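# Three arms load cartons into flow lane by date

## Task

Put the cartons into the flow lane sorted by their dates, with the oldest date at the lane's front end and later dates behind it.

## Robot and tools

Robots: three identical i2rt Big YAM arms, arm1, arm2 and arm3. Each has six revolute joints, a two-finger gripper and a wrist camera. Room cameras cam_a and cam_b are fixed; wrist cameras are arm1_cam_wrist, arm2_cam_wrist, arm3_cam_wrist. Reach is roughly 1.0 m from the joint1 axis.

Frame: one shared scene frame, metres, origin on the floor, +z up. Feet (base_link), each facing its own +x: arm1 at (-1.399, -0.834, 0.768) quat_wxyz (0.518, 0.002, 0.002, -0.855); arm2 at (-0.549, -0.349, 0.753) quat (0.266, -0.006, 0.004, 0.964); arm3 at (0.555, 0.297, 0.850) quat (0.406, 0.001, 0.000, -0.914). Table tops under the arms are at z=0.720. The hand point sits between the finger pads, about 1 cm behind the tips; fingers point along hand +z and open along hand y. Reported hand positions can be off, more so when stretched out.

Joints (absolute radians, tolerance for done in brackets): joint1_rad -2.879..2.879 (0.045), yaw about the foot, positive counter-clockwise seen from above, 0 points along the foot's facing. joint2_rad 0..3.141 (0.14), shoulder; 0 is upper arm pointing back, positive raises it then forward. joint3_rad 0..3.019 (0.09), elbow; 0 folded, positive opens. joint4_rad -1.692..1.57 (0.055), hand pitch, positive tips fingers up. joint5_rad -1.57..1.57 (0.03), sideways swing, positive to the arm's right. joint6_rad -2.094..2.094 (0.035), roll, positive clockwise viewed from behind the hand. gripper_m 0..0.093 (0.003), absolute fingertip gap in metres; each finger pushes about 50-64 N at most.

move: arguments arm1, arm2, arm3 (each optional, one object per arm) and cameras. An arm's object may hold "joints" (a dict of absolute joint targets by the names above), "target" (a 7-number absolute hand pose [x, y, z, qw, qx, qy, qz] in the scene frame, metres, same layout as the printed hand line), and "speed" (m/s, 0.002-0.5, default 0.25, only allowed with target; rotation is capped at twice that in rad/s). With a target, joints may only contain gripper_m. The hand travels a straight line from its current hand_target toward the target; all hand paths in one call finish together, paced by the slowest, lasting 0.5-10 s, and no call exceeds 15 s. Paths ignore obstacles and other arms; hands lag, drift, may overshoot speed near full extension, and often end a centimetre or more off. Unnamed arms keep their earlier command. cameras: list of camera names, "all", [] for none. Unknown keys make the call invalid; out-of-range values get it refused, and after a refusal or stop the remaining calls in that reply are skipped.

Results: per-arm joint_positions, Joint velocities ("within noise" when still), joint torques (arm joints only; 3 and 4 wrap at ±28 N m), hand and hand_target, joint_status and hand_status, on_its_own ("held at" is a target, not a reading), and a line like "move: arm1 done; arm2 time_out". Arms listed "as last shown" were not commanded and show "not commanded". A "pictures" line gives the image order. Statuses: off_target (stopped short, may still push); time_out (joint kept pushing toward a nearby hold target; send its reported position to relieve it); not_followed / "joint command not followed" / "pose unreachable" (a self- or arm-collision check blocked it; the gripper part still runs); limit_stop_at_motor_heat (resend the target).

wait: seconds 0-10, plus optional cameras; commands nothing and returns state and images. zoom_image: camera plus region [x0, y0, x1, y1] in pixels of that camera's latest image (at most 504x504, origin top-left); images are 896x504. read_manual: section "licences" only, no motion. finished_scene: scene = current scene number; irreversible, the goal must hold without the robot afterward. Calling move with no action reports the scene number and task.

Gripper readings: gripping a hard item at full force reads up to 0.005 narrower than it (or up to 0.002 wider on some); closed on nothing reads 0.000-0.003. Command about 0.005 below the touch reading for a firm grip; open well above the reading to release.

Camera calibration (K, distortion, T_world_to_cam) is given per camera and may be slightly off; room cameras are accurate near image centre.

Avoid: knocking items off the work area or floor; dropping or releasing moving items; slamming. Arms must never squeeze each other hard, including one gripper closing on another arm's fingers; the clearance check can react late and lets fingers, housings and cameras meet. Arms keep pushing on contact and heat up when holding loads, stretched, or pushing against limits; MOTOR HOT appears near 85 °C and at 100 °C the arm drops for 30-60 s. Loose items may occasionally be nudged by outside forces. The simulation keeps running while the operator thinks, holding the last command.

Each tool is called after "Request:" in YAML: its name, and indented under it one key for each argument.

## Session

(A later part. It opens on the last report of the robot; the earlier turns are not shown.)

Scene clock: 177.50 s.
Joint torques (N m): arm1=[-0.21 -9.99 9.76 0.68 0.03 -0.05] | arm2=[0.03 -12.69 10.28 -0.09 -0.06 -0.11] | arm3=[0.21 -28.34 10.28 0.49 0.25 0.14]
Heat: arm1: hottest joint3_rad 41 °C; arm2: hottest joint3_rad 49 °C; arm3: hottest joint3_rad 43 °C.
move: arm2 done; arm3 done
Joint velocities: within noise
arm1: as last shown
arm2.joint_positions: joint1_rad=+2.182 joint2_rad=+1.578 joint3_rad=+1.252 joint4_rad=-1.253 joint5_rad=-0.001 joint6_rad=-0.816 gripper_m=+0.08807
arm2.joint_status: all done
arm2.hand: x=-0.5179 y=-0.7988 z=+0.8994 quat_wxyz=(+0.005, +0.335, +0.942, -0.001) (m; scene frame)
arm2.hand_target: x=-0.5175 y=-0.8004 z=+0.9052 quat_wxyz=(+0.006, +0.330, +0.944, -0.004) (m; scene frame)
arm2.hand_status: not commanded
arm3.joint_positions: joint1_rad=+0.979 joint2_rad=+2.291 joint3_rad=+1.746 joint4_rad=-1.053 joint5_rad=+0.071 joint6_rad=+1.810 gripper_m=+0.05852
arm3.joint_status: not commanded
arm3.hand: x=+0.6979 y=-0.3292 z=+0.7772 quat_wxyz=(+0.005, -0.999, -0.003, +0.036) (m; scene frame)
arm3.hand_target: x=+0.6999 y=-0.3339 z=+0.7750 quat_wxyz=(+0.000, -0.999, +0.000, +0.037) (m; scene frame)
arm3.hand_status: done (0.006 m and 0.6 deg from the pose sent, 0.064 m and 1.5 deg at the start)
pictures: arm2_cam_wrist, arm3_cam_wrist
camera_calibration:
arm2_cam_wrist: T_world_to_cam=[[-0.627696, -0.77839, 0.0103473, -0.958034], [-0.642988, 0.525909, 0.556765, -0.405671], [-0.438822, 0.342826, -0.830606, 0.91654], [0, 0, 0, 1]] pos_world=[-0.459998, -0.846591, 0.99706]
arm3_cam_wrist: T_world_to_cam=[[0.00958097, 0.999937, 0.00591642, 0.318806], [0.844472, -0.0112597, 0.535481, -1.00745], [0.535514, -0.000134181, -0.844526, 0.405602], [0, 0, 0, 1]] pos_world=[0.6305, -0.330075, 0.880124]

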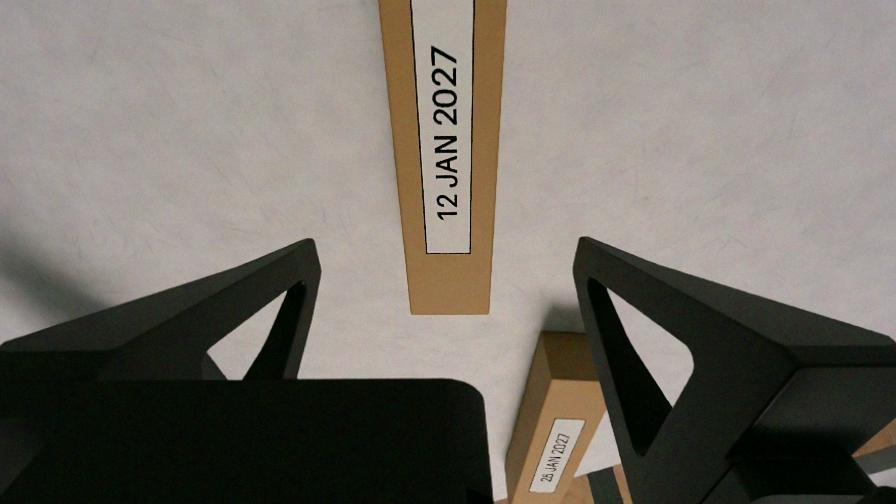

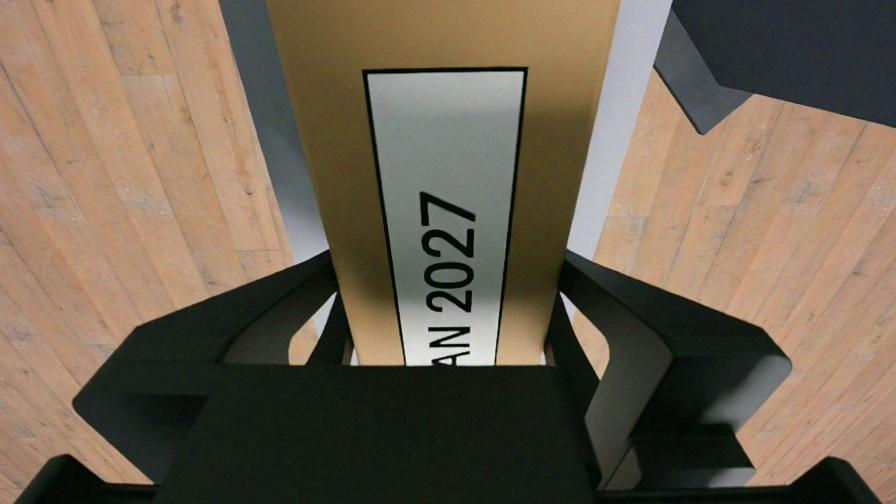

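Request:
move:
  arm2: {"target": [-0.5165, -0.7975, 0.744, 0, 0.3289, 0.9444, 0], "speed": 0.2}
  arm3: {"target": [0.7, -0.334, 0.76, 0, 0.9993, 0, -0.0366], "speed": 0.12}
  cameras: ["arm2_cam_wrist"]

Request:
move:
  arm2: {"joints": {"gripper_m": 0.054}}
  cameras: ["arm2_cam_wrist", "arm3_cam_wrist"]

Scene clock: 184.97 s.
Joint torques (N m): arm1=[-0.26 -9.99 9.77 0.68 0.03 -0.06] | arm2=[0.21 -12.04 6.79 0.76 -0.02 -0.11] | arm3=[0.15 -26.87 9.8 0.84 0.25 0.14]
Heat: arm1: hottest joint3_rad 41 °C; arm2: hottest joint3_rad 49 °C; arm3: hottest joint3_rad 43 °C.
move: arm2 done; arm3 off_target
Joint velocities: within noise
arm1: as last shown
arm2.joint_positions: joint1_rad=+2.182 joint2_rad=+1.769 joint3_rad=+1.062 joint4_rad=-0.862 joint5_rad=+0.007 joint6_rad=-0.816 gripper_m=+0.08807
arm2.joint_status: not commanded
arm2.hand: x=-0.5177 y=-0.8020 z=+0.7533 quat_wxyz=(+0.004, +0.335, +0.942, -0.006) (m; scene frame)
arm2.hand_target: x=-0.5166 y=-0.7975 z=+0.7443 quat_wxyz=(+0.000, +0.329, +0.944, +0.000) (m; scene frame)
arm2.hand_status: done (0.010 m and 1.1 deg from the pose sent, 0.155 m and 1.0 deg at the start)
arm3.joint_positions: joint1_rad=+0.979 joint2_rad=+2.292 joint3_rad=+1.746 joint4_rad=-1.037 joint5_rad=+0.071 joint6_rad=+1.810 gripper_m=+0.05852
arm3.joint_status: not commanded
arm3.hand: x=+0.6988 y=-0.3328 z=+0.7767 quat_wxyz=(-0.003, -0.999, -0.003, +0.035) (m; scene frame)
arm3.hand_target: x=+0.6998 y=-0.3336 z=+0.7604 quat_wxyz=(+0.000, -0.999, +0.000, +0.037) (m; scene frame)
arm3.hand_status: off_target (0.017 m and 0.5 deg from the pose sent, 0.018 m and 0.6 deg at the start)
pictures: arm2_cam_wrist
camera_calibration:
arm2_cam_wrist: T_world_to_cam=[[-0.627717, -0.778121, 0.0223351, -0.967803], [-0.639006, 0.531453, 0.556084, -0.315493], [-0.444571, 0.334791, -0.830826, 0.787059], [0, 0, 0, 1]] pos_world=[-0.459204, -0.848899, 0.850965]

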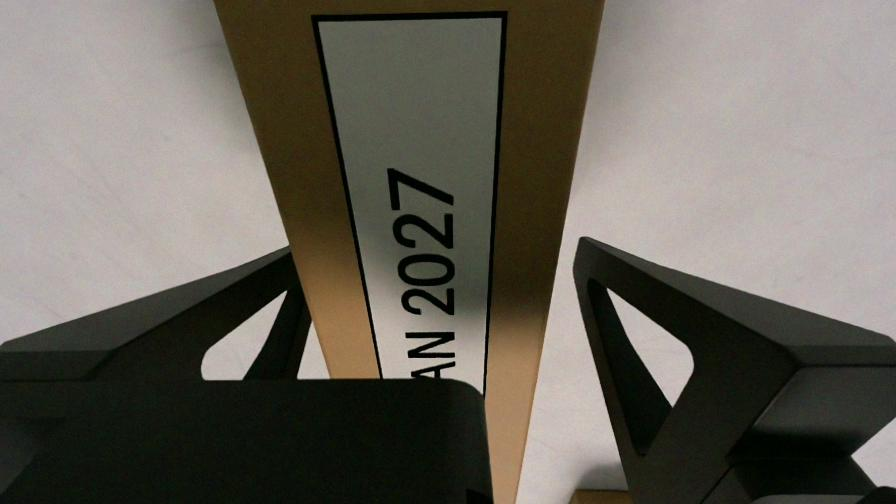

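Scene clock: 185.57 s.
Joint torques (N m): arm1=[-0.32 -9.99 9.77 0.69 0.03 -0.06] | arm2=[0.15 -12.22 6.87 0.75 0.04 -0.1] | arm3=[0.32 -26.64 9.85 0.77 0.24 0.16]
Heat: arm1: hottest joint3_rad 41 °C; arm2: hottest joint3_rad 49 °C; arm3: hottest joint3_rad 43 °C.
move: arm2 off_target
Joint velocities: within noise
arm1, arm3: as last shown
arm2.joint_positions: joint1_rad=+2.183 joint2_rad=+1.769 joint3_rad=+1.062 joint4_rad=-0.862 joint5_rad=+0.005 joint6_rad=-0.816 gripper_m=+0.06066
arm2.joint_status: gripper_m off_target (ended at +0.06069, target +0.05400)
arm2.hand: x=-0.5171 y=-0.8020 z=+0.7533 quat_wxyz=(+0.004, +0.334, +0.942, -0.006) (m; scene frame)
arm2.hand_target: x=-0.5166 y=-0.7975 z=+0.7443 quat_wxyz=(+0.000, +0.329, +0.944, +0.000) (m; scene frame)
arm2.hand_status: not commanded
arm3.hand: x=+0.6988 y=-0.3329 z=+0.7767 quat_wxyz=(-0.003, -0.999, -0.003, +0.035) (m; scene frame)
pictures: arm2_cam_wrist, arm3_cam_wrist
camera_calibration:
arm2_cam_wrist: T_world_to_cam=[[-0.626509, -0.779124, 0.0212586, -0.966732], [-0.640695, 0.530344, 0.555198, -0.316177], [-0.443842, 0.334216, -0.831447, 0.78775], [0, 0, 0, 1]] pos_world=[-0.458603, -0.8488, 0.851064]
arm3_cam_wrist: T_world_to_cam=[[0.00960638, 0.999915, -0.00886567, 0.333979], [0.842458, -0.00331687, 0.538751, -1.00643], [0.538676, -0.0126444, -0.842418, 0.396649], [0, 0, 0, 1]] pos_world=[0.631, -0.332273, 0.87932]

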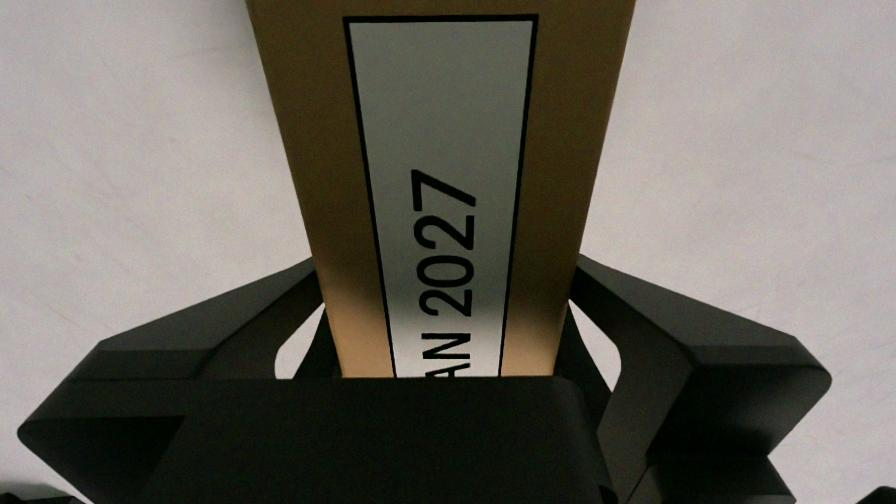

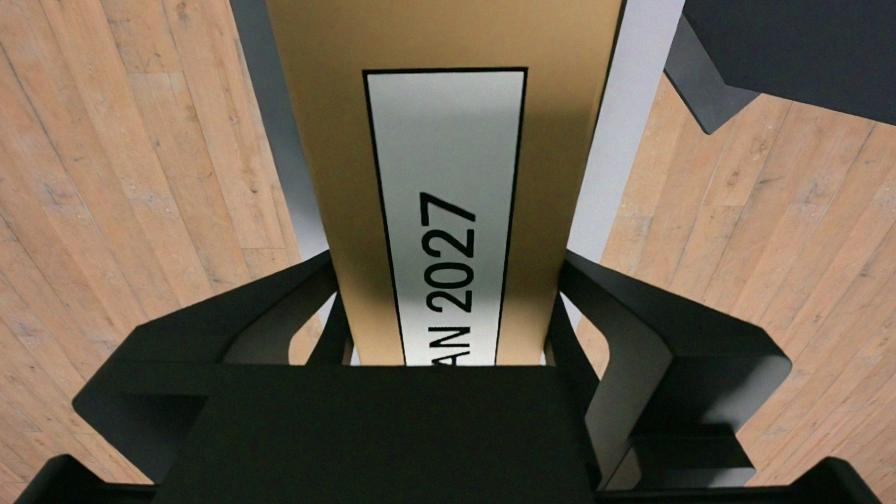

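Request:
move:
  arm2: {"target": [-0.5165, -0.7975, 0.925, 0, 0.3289, 0.9444, 0], "speed": 0.3}
  arm3: {"target": [0.7, -0.335, 0.783, 0, 0.9993, 0, -0.0366], "joints": {"gripper_m": 0.088}, "speed": 0.1}
  cameras: []

Request:
move:
  arm2: {"joints": {"joint1_rad": -1.784, "joint2_rad": 1.433, "joint3_rad": 1.202, "joint4_rad": -1.34, "joint5_rad": 0, "joint6_rad": 0.82}}
  arm3: {"target": [0.68, -0.32, 0.92, 0, 1, 0, 0], "speed": 0.3}
  cameras: ["arm2_cam_wrist", "cam_b"]

Request:
move:
  arm2: {"target": [0.03, 0.014, 0.825, 0.022, -0.002, 1, 0.016], "speed": 0.25}
  arm3: {"joints": {"joint1_rad": -0.034, "joint2_rad": 1.422, "joint3_rad": 0.942, "joint4_rad": -1.101, "joint5_rad": 0, "joint6_rad": 0.803}}
  cameras: ["arm2_cam_wrist", "cam_b"]

Request:
move:
  arm2: {"target": [0.034, 0.014, 0.77, 0.01, -0.001, 1, 0.008], "speed": 0.1}
  cameras: ["arm2_cam_wrist"]

Scene clock: 201.30 s.
Joint torques (N m): arm1=[-0.32 -10.05 9.78 0.68 0.03 -0.05] | arm2=[0.38 -11.58 14.75 -0.23 -0.04 -0.07] | arm3=[0.21 -29.27 10.92 -0.12 0.24 0.15]
Heat: arm1: hottest joint3_rad 41 °C; arm2: hottest joint3_rad 48 °C; arm3: hottest joint3_rad 43 °C.
move: arm2 off_target; arm3 done
Joint velocities: within noise
arm1: as last shown
arm2.joint_positions: joint1_rad=+2.183 joint2_rad=+1.552 joint3_rad=+1.226 joint4_rad=-1.313 joint5_rad=+0.007 joint6_rad=-0.816 gripper_m=+0.06066
arm2.joint_status: not commanded
arm2.hand: x=-0.5207 y=-0.7741 z=+0.9012 quat_wxyz=(-0.010, +0.334, +0.942, +0.026) (m; scene frame)
arm2.hand_target: x=-0.5167 y=-0.7959 z=+0.9253 quat_wxyz=(+0.000, +0.329, +0.944, -0.001) (m; scene frame)
arm2.hand_status: off_target (0.034 m and 3.2 deg from the pose sent, 0.172 m and 1.1 deg at the start; pose on its path clipped on 2 of 45 steps)
arm3.joint_positions: joint1_rad=+0.979 joint2_rad=+2.292 joint3_rad=+1.746 joint4_rad=-1.053 joint5_rad=+0.071 joint6_rad=+1.810 gripper_m=+0.08793
arm3.joint_status: all done
arm3.hand: x=+0.6978 y=-0.3290 z=+0.7767 quat_wxyz=(+0.005, -0.999, -0.003, +0.037) (m; scene frame)
arm3.hand_target: x=+0.6999 y=-0.3350 z=+0.7832 quat_wxyz=(+0.000, -0.999, +0.000, +0.037) (m; scene frame)
arm3.hand_status: done (0.009 m and 0.7 deg from the pose sent, 0.007 m and 0.5 deg at the start)
pictures: none
No camera images: "cameras" was empty.

Scene clock: 204.13 s.
Joint torques (N m): arm1=[-0.32 -10.05 9.76 0.7 0.03 -0.06] | arm2=[-0.32 -12.34 9.06 -0.17 -0.02 0.08] | arm3=[-0.38 -24.53 12.79 -0.05 0.04 -0.04]
Heat: arm1: hottest joint3_rad 41 °C; arm2: hottest joint3_rad 48 °C; arm3: hottest joint3_rad 43 °C.
move: arm2 done; arm3 done
Joint velocities: within noise
arm1: as last shown
arm2.joint_positions: joint1_rad=-1.782 joint2_rad=+1.453 joint3_rad=+1.209 joint4_rad=-1.331 joint5_rad=+0.002 joint6_rad=+0.810 gripper_m=+0.06080
arm2.joint_status: all done
arm2.hand: x=-0.2672 y=-0.0446 z=+0.9285 quat_wxyz=(-0.004, +0.005, -1.000, +0.008) (m; scene frame)
arm2.hand_target: x=-0.2707 y=-0.0490 z=+0.9337 quat_wxyz=(-0.004, -0.001, -1.000, +0.006) (m; scene frame)
arm2.hand_status: not commanded
arm3.joint_positions: joint1_rad=+0.941 joint2_rad=+2.048 joint3_rad=+1.750 joint4_rad=-1.261 joint5_rad=+0.005 joint6_rad=+1.781 gripper_m=+0.08794
arm3.joint_status: not commanded
arm3.hand: x=+0.6814 y=-0.3137 z=+0.9279 quat_wxyz=(-0.006, -1.000, +0.002, +0.000) (m; scene frame)
arm3.hand_target: x=+0.6800 y=-0.3198 z=+0.9201 quat_wxyz=(+0.000, -1.000, +0.000, +0.000) (m; scene frame)
arm3.hand_status: done (0.010 m and 0.8 deg from the pose sent, 0.145 m and 4.3 deg at the start)
pictures: arm2_cam_wrist, cam_b
camera_calibration:
arm2_cam_wrist: T_world_to_cam=[[0.0146901, -0.999461, 0.0293608, -0.0699124], [-0.82902, 0.00424258, 0.559203, -0.73248], [-0.559026, -0.0325554, -0.828511, 0.741346], [0, 0, 0, 1]] pos_world=[-0.191781, -0.0426323, 1.02587]

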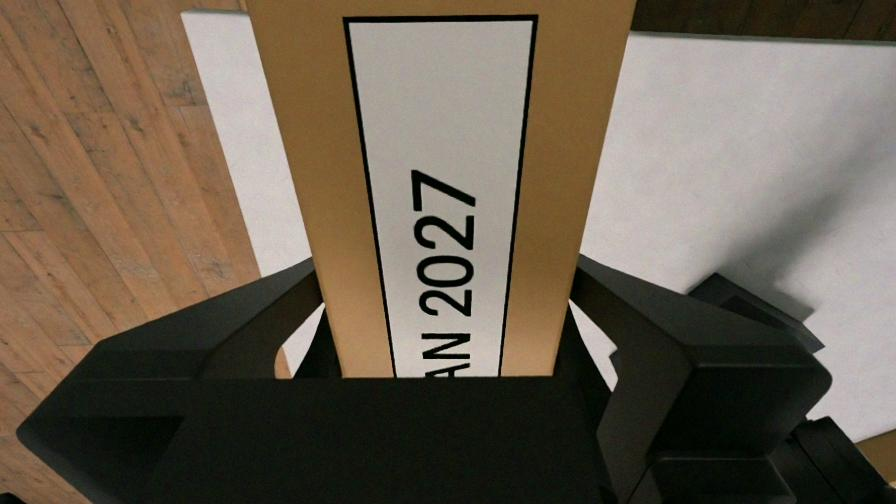

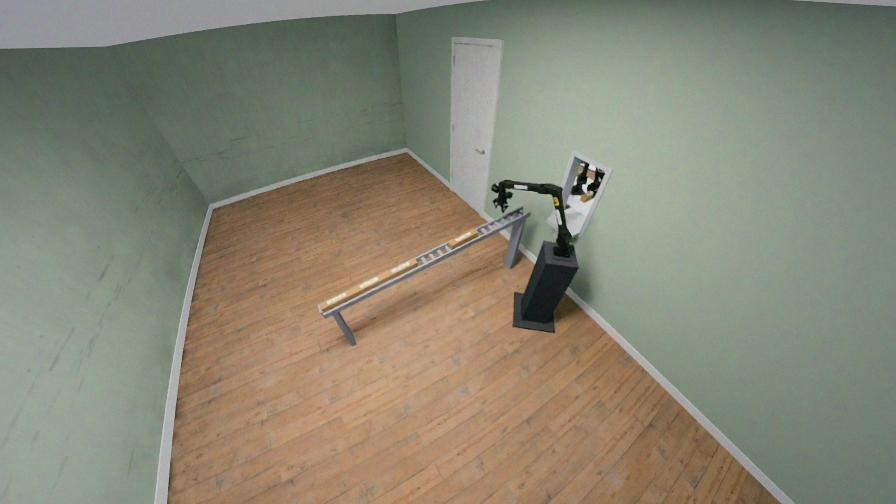

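Scene clock: 206.53 s.
Joint torques (N m): arm1=[-0.32 -10.05 9.78 0.69 0.02 -0.06] | arm2=[-0.44 -21.54 15.62 -0.18 -0.08 -0.13] | arm3=[-0.38 -13.33 10.07 0.44 0 -0.04]
Heat: arm1: hottest joint3_rad 41 °C; arm2: hottest joint3_rad 49 °C; arm3: hottest joint3_rad 43 °C.
move: arm2 off_target; arm3 done
Joint velocities: within noise
arm1: as last shown
arm2.joint_positions: joint1_rad=-2.044 joint2_rad=+2.178 joint3_rad=+1.882 joint4_rad=-1.284 joint5_rad=-0.016 joint6_rad=+0.563 gripper_m=+0.06080
arm2.joint_status: not commanded
arm2.hand: x=+0.0065 y=+0.0013 z=+0.7994 quat_wxyz=(+0.004, -0.002, -1.000, +0.002) (m; scene frame)
arm2.hand_target: x=+0.0281 y=+0.0127 z=+0.8256 quat_wxyz=(-0.023, +0.002, -1.000, -0.016) (m; scene frame)
arm2.hand_status: off_target (0.037 m and 3.6 deg from the pose sent, 0.320 m and 3.5 deg at the start)
arm3.joint_positions: joint1_rad=-0.026 joint2_rad=+1.415 joint3_rad=+0.938 joint4_rad=-1.104 joint5_rad=+0.002 joint6_rad=+0.812 gripper_m=+0.08794
arm3.joint_status: all done
arm3.hand: x=+0.3006 y=+0.0322 z=+0.9435 quat_wxyz=(+0.004, -1.000, +0.001, -0.004) (m; scene frame)
arm3.hand_target: x=+0.2974 y=+0.0325 z=+0.9423 quat_wxyz=(+0.004, -1.000, +0.001, -0.005) (m; scene frame)
arm3.hand_status: not commanded
pictures: arm2_cam_wrist, cam_b
camera_calibration:
arm2_cam_wrist: T_world_to_cam=[[-0.0000714096, -0.999869, 0.0162075, -0.0135248], [-0.82042, 0.00932538, 0.571685, -0.443712], [-0.571761, -0.0132561, -0.820313, 0.782371], [0, 0, 0, 1]] pos_world=[0.0832985, 0.000985936, 0.895672]

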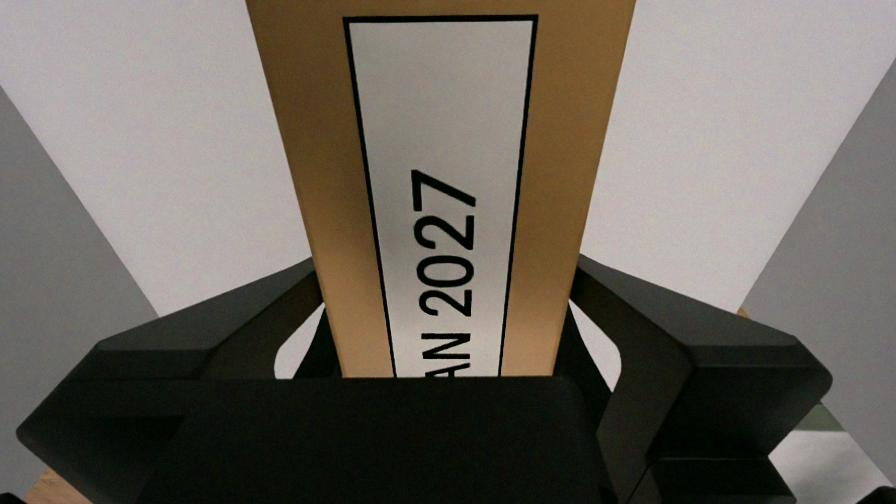

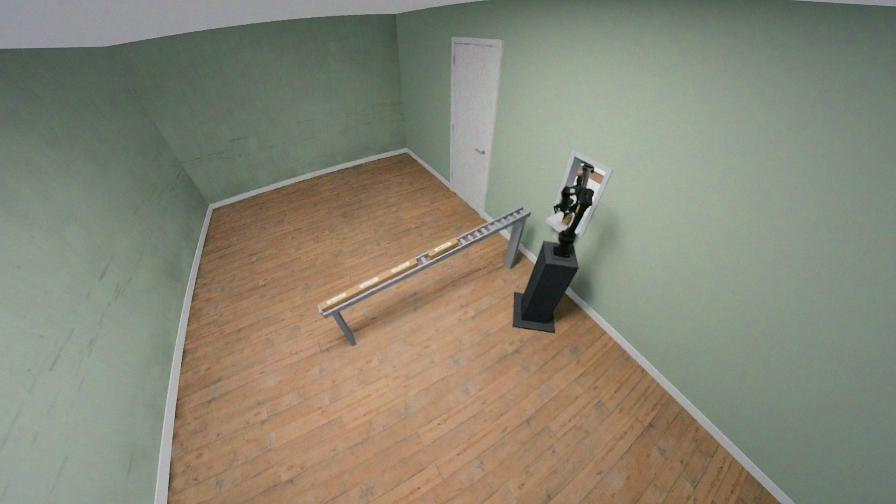

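Scene clock: 207.63 s.
Joint torques (N m): arm1=[-0.26 -10.05 9.77 0.7 0.03 -0.06] | arm2=[-0.62 -18.26 13.93 0.91 -0.09 -0.12] | arm3=[-0.5 -13.16 10.06 0.39 0 -0.02]
Heat: arm1: hottest joint3_rad 41 °C; arm2: hottest joint3_rad 49 °C; arm3: hottest joint3_rad 43 °C.
move: arm2 off_target
Joint velocities: within noise
arm1, arm3: as last shown
arm2.joint_positions: joint1_rad=-2.044 joint2_rad=+2.220 joint3_rad=+1.894 joint4_rad=-1.250 joint5_rad=-0.015 joint6_rad=+0.563 gripper_m=+0.06080
arm2.joint_status: not commanded
arm2.hand: x=+0.0143 y=+0.0056 z=+0.7772 quat_wxyz=(+0.001, -0.002, -1.000, +0.001) (m; scene frame)
arm2.hand_target: x=+0.0329 y=+0.0132 z=+0.7705 quat_wxyz=(-0.010, +0.001, -1.000, -0.008) (m; scene frame)
arm2.hand_status: off_target (0.023 m and 1.7 deg from the pose sent, 0.042 m and 2.0 deg at the start)
pictures: arm2_cam_wrist
camera_calibration:
arm2_cam_wrist: T_world_to_cam=[[0.000704847, -0.999895, 0.014484, -0.00763314], [-0.823159, 0.007644, 0.567759, -0.421466], [-0.56781, -0.0123228, -0.823067, 0.770735], [0, 0, 0, 1]] pos_world=[0.0907029, 0.00508694, 0.873768]

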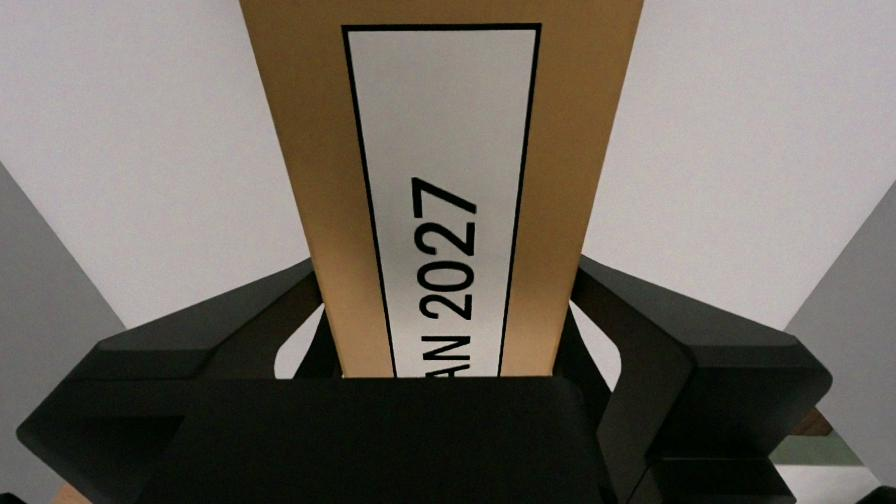

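Request:
move:
  arm2: {"target": [0.0325, 0.0125, 0.772, 0, 0, 1, 0], "joints": {"gripper_m": 0.088}}
  cameras: []

Request:
move:
  arm2: {"target": [-0.27, -0.05, 0.95, 0, 0, 1, 0], "speed": 0.3}
  arm3: {"target": [0.03, 0.004, 0.9, 0, 1, 0, 0], "speed": 0.3}
  cameras: ["arm3_cam_wrist", "cam_b"]

Request:
zoom_image:
  camera: "cam_b"
  region: [310, 200, 540, 330]

Scene clock: 214.13 s.
Joint torques (N m): arm1=[-0.26 -9.99 9.77 0.69 0.03 -0.06] | arm2=[-0.67 -19.96 13.91 -0.12 0.06 -0.1] | arm3=[-0.62 -13.45 10.02 0.46 0.02 -0.01]
Heat: arm1: hottest joint3_rad 42 °C; arm2: hottest joint3_rad 50 °C; arm3: hottest joint3_rad 42 °C.
move: arm2 off_target
Joint velocities: within noise
arm1.joint_positions: joint1_rad=+0.913 joint2_rad=+1.202 joint3_rad=+1.394 joint4_rad=-1.399 joint5_rad=+0.001 joint6_rad=+0.009 gripper_m=+0.08995
arm1.joint_status: not commanded
arm1.hand: x=-1.2281 y=-1.2093 z=+1.1174 quat_wxyz=(-0.152, -0.535, -0.826, +0.094) (m; scene frame)
arm1.hand_target: x=-1.2326 y=-1.2119 z=+1.1207 quat_wxyz=(-0.154, -0.536, -0.824, +0.097) (m; scene frame)
arm1.hand_status: not commanded
arm2.joint_positions: joint1_rad=-2.044 joint2_rad=+2.247 joint3_rad=+1.919 joint4_rad=-1.266 joint5_rad=-0.015 joint6_rad=+0.562 gripper_m=+0.08794
arm2.joint_status: all done
arm2.hand: x=+0.0161 y=+0.0067 z=+0.7684 quat_wxyz=(+0.009, -0.002, -1.000, +0.006) (m; scene frame)
arm2.hand_target: x=+0.0318 y=+0.0119 z=+0.7723 quat_wxyz=(-0.001, +0.000, -1.000, +0.000) (m; scene frame)
arm2.hand_status: off_target (0.018 m and 1.3 deg from the pose sent, 0.020 m and 0.3 deg at the start)
arm3: as last shown
arm3.joint_positions: joint1_rad=-0.026 joint2_rad=+1.415 joint3_rad=+0.938 joint4_rad=-1.104 joint5_rad=+0.002 joint6_rad=+0.811 gripper_m=+0.08794
arm3.hand_target: x=+0.2974 y=+0.0325 z=+0.9423 quat_wxyz=(+0.004, -1.000, +0.000, -0.005) (m; scene frame)
pictures: none
No camera images: "cameras" was empty.

Scene clock: 216.33 s.
Joint torques (N m): arm1=[-0.32 -10.05 9.77 0.69 0.03 -0.06] | arm2=[0.32 -9.58 8.43 -0.01 0.1 0.05] | arm3=[-0.09 -23 13.89 0.01 0.01 -0.04]
Heat: arm1: hottest joint3_rad 42 °C; arm2: hottest joint3_rad 50 °C; arm3: hottest joint3_rad 43 °C.
move: arm2 off_target; arm3 off_target
Joint velocities: within noise
arm1: as last shown
arm2.joint_positions: joint1_rad=-1.800 joint2_rad=+1.413 joint3_rad=+1.252 joint4_rad=-1.373 joint5_rad=-0.016 joint6_rad=+0.797 gripper_m=+0.08795
arm2.joint_status: not commanded
arm2.hand: x=-0.2633 y=-0.0464 z=+0.9605 quat_wxyz=(-0.012, +0.003, -1.000, -0.013) (m; scene frame)
arm2.hand_target: x=-0.2700 y=-0.0499 z=+0.9502 quat_wxyz=(+0.000, +0.000, -1.000, +0.000) (m; scene frame)
arm2.hand_status: off_target (0.013 m and 2.0 deg from the pose sent, 0.344 m and 1.3 deg at the start)
arm3.joint_positions: joint1_rad=-0.321 joint2_rad=+1.987 joint3_rad=+1.585 joint4_rad=-1.167 joint5_rad=+0.003 joint6_rad=+0.520 gripper_m=+0.08794
arm3.joint_status: not commanded
arm3.hand: x=+0.0416 y=+0.0079 z=+0.9031 quat_wxyz=(+0.001, -1.000, +0.002, +0.000) (m; scene frame)
arm3.hand_target: x=+0.0305 y=+0.0042 z=+0.8999 quat_wxyz=(+0.000, -1.000, +0.000, +0.000) (m; scene frame)
arm3.hand_status: off_target (0.013 m and 0.3 deg from the pose sent, 0.276 m and 0.7 deg at the start)
pictures: arm3_cam_wrist, cam_b
camera_calibration:
arm3_cam_wrist: T_world_to_cam=[[0.0199232, 0.999801, -0.000661709, -0.0071892], [0.80365, -0.0156207, 0.594897, -0.568731], [0.594768, -0.012384, -0.803802, 0.824202], [0, 0, 0, 1]] pos_world=[-0.033006, 0.00851073, 1.00083]

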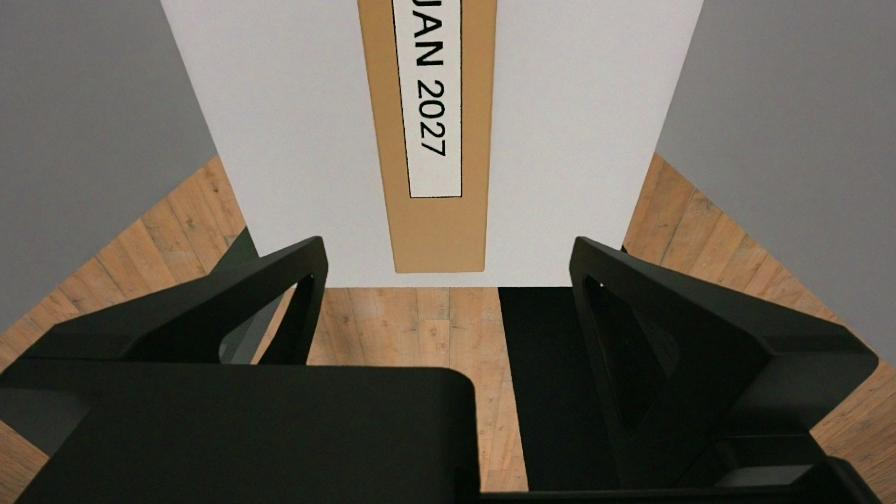

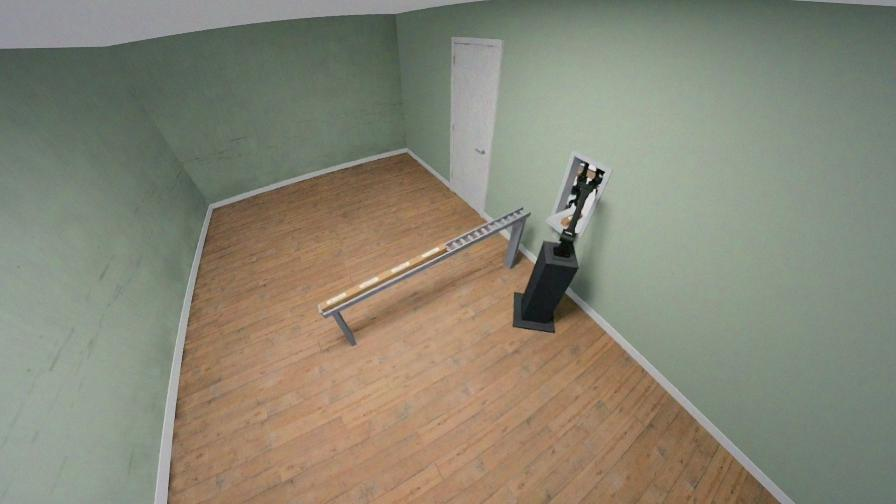

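Scaled by 2.191 from the camera's 896x504 image, which has a finer 1280x720 frame.

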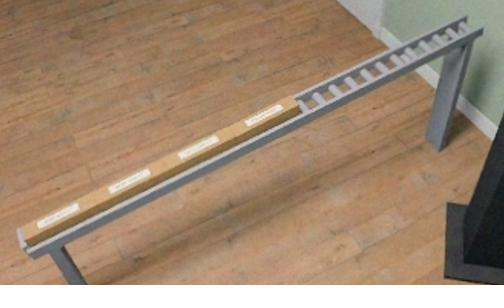

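Request:
move:
  arm2: {"joints": {"joint1_rad": 1.33, "joint2_rad": 1.415, "joint3_rad": 1.224, "joint4_rad": -1.38, "joint5_rad": 0, "joint6_rad": 1.546}}
  arm3: {"target": [-0.034, -0.0005, 0.788, 0, 1, -0.003, 0], "speed": 0.2}
  cameras: ["arm2_cam_wrist", "arm3_cam_wrist"]

Request:
move:
  arm3: {"joints": {"gripper_m": 0.053}}
  cameras: ["arm3_cam_wrist"]

Scene clock: 223.43 s.
Joint torques (N m): arm1=[-0.32 -9.99 9.77 0.68 0.03 -0.05] | arm2=[0.26 -10.58 8.31 -0.05 0.1 0.1] | arm3=[-0.62 -27.28 12.92 0.42 -0.01 -0.03]
Heat: arm1: hottest joint3_rad 42 °C; arm2: hottest joint3_rad 50 °C; arm3: hottest joint3_rad 44 °C.
move: arm2 done; arm3 off_target
Joint velocities: within noise
arm1: as last shown
arm2.joint_positions: joint1_rad=+1.326 joint2_rad=+1.420 joint3_rad=+1.243 joint4_rad=-1.373 joint5_rad=+0.000 joint6_rad=+1.535 gripper_m=+0.08799
arm2.joint_status: all done
arm2.hand: x=-0.8426 y=-0.6389 z=+0.9558 quat_wxyz=(+0.014, +0.931, -0.365, +0.002) (m; scene frame)
arm2.hand_target: x=-0.8359 y=-0.6343 z=+0.9506 quat_wxyz=(+0.004, +0.929, -0.369, +0.006) (m; scene frame)
arm2.hand_status: not commanded
arm3.joint_positions: joint1_rad=-0.360 joint2_rad=+2.271 joint3_rad=+1.757 joint4_rad=-1.069 joint5_rad=+0.003 joint6_rad=+0.484 gripper_m=+0.08794
arm3.joint_status: not commanded
arm3.hand: x=-0.0211 y=+0.0015 z=+0.7918 quat_wxyz=(+0.004, -1.000, +0.004, -0.006) (m; scene frame)
arm3.hand_target: x=-0.0337 y=-0.0002 z=+0.7882 quat_wxyz=(+0.000, -1.000, +0.003, +0.000) (m; scene frame)
arm3.hand_status: off_target (0.014 m and 0.8 deg from the pose sent, 0.138 m and 0.2 deg at the start)
pictures: arm2_cam_wrist, arm3_cam_wrist
camera_calibration:
arm2_cam_wrist: T_world_to_cam=[[0.676755, 0.736134, -0.0104434, 1.04868], [0.60522, -0.548213, 0.57721, -0.384035], [0.419179, -0.396951, -0.816529, 1.00295], [0, 0, 0, 1]] pos_world=[-0.897694, -0.584381, 1.05156]
arm3_cam_wrist: T_world_to_cam=[[0.023325, 0.999709, 0.00608233, -0.00484594], [0.796241, -0.022256, 0.604571, -0.459972], [0.60453, -0.00925859, -0.796528, 0.766493], [0, 0, 0, 1]] pos_world=[-0.0970068, 0.00170406, 0.888649]

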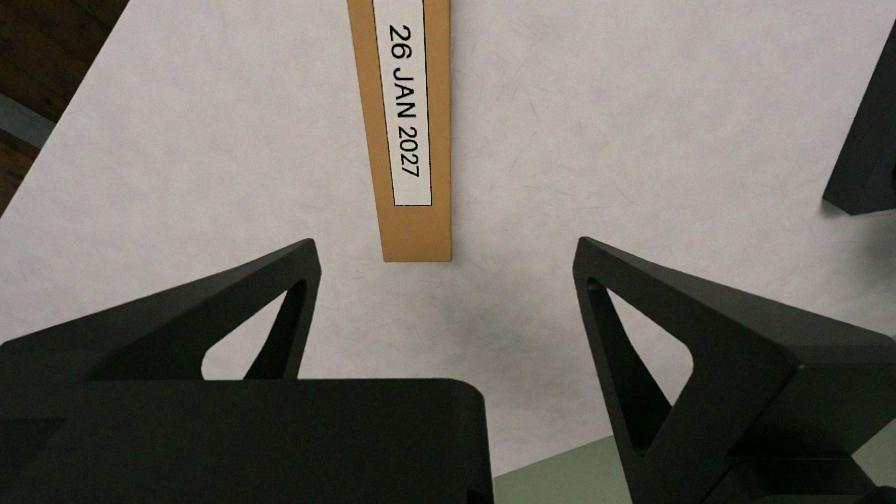

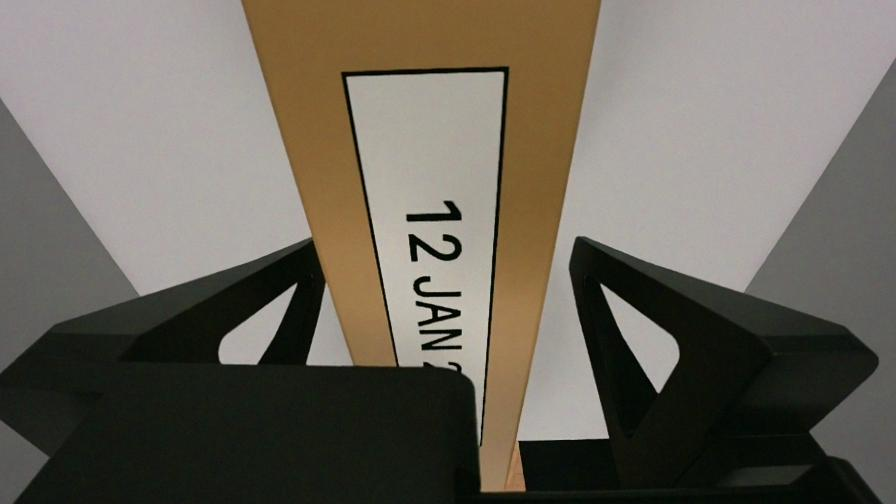

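Scene clock: 224.03 s.
Joint torques (N m): arm1=[-0.26 -9.99 9.77 0.69 0.03 -0.06] | arm2=[0.21 -10.58 8.31 -0.05 0.1 0.09] | arm3=[-0.44 -27.11 12.93 0.39 0.09 0]
Heat: arm1: hottest joint3_rad 42 °C; arm2: hottest joint3_rad 50 °C; arm3: hottest joint3_rad 44 °C.
move: arm3 off_target
Joint velocities: within noise
arm1, arm2: as last shown
arm3.joint_positions: joint1_rad=-0.360 joint2_rad=+2.271 joint3_rad=+1.758 joint4_rad=-1.069 joint5_rad=+0.000 joint6_rad=+0.483 gripper_m=+0.05843
arm3.joint_status: gripper_m off_target (ended at +0.05846, target +0.05300)
arm3.hand: x=-0.0210 y=+0.0010 z=+0.7919 quat_wxyz=(+0.003, -1.000, +0.003, -0.006) (m; scene frame)
arm3.hand_target: x=-0.0337 y=-0.0002 z=+0.7883 quat_wxyz=(+0.000, -1.000, +0.003, +0.000) (m; scene frame)
arm3.hand_status: not commanded
pictures: arm3_cam_wrist
camera_calibration:
arm3_cam_wrist: T_world_to_cam=[[0.0225877, 0.999739, 0.00356618, -0.00238332], [0.795736, -0.0201378, 0.605309, -0.460686], [0.605223, -0.0108348, -0.795983, 0.766075], [0, 0, 0, 1]] pos_world=[-0.0970075, 0.00140578, 0.888649]

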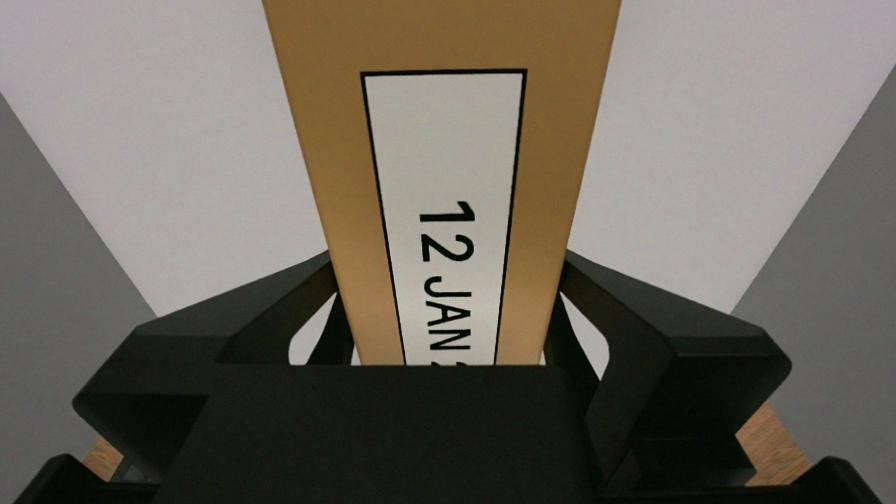

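Request:
move:
  arm2: {"target": [-0.862, -0.657, 0.82, 0, 0.932, -0.3624, 0], "speed": 0.3}
  arm3: {"target": [-0.022, 0.004, 0.87, 0, 1, -0.003, 0], "speed": 0.25}
  cameras: ["arm2_cam_wrist"]

Scene clock: 233.33 s.
Joint torques (N m): arm1=[-0.26 -10.05 9.8 0.69 0.03 -0.06] | arm2=[0.03 -11.4 8.21 0.66 0.15 -0.08] | arm3=[-0.26 -30.39 13.05 -0.18 0.09 0.01]
Heat: arm1: hottest joint3_rad 42 °C; arm2: hottest joint3_rad 49 °C; arm3: hottest joint3_rad 44 °C.
move: arm2 done; arm3 off_target
Joint velocities: within noise
arm1: as last shown
arm2.joint_positions: joint1_rad=+1.326 joint2_rad=+1.615 joint3_rad=+1.100 joint4_rad=-1.053 joint5_rad=+0.013 joint6_rad=+1.535 gripper_m=+0.08799
arm2.joint_status: not commanded
arm2.hand: x=-0.8616 y=-0.6574 z=+0.8255 quat_wxyz=(+0.002, +0.931, -0.366, +0.000) (m; scene frame)
arm2.hand_target: x=-0.8620 y=-0.6569 z=+0.8200 quat_wxyz=(+0.000, +0.932, -0.363, +0.000) (m; scene frame)
arm2.hand_status: done (0.006 m and 0.5 deg from the pose sent, 0.138 m and 1.6 deg at the start)
arm3.joint_positions: joint1_rad=-0.360 joint2_rad=+2.181 joint3_rad=+1.758 joint4_rad=-1.185 joint5_rad=+0.001 joint6_rad=+0.483 gripper_m=+0.05843
arm3.joint_status: not commanded
arm3.hand: x=-0.0086 y=+0.0075 z=+0.8479 quat_wxyz=(+0.009, -1.000, +0.003, -0.018) (m; scene frame)
arm3.hand_target: x=-0.0215 y=+0.0044 z=+0.8702 quat_wxyz=(+0.000, -1.000, +0.003, +0.000) (m; scene frame)
arm3.hand_status: off_target (0.026 m and 2.3 deg from the pose sent, 0.078 m and 0.8 deg at the start)
pictures: arm2_cam_wrist
camera_calibration:
arm2_cam_wrist: T_world_to_cam=[[0.67695, 0.735977, 0.00875314, 1.05785], [0.603092, -0.561462, 0.566605, -0.309254], [0.421923, -0.378285, -0.823943, 0.917903], [0, 0, 0, 1]] pos_world=[-0.916891, -0.604962, 0.922265]

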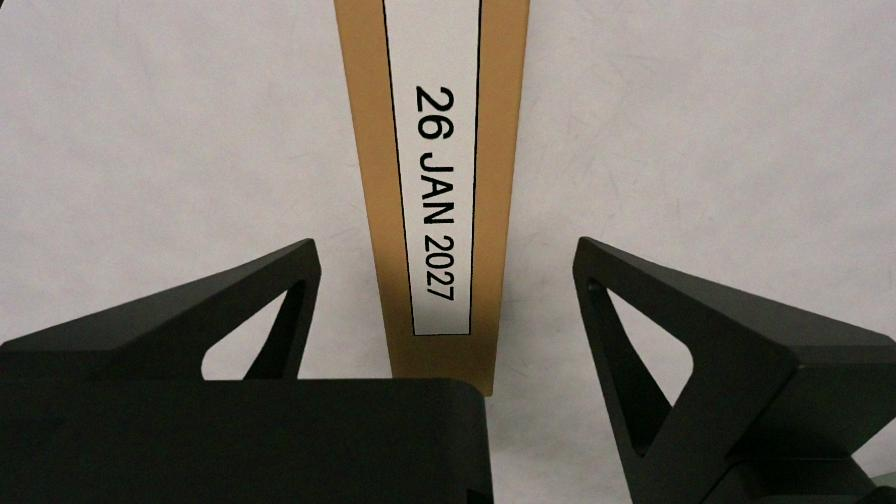

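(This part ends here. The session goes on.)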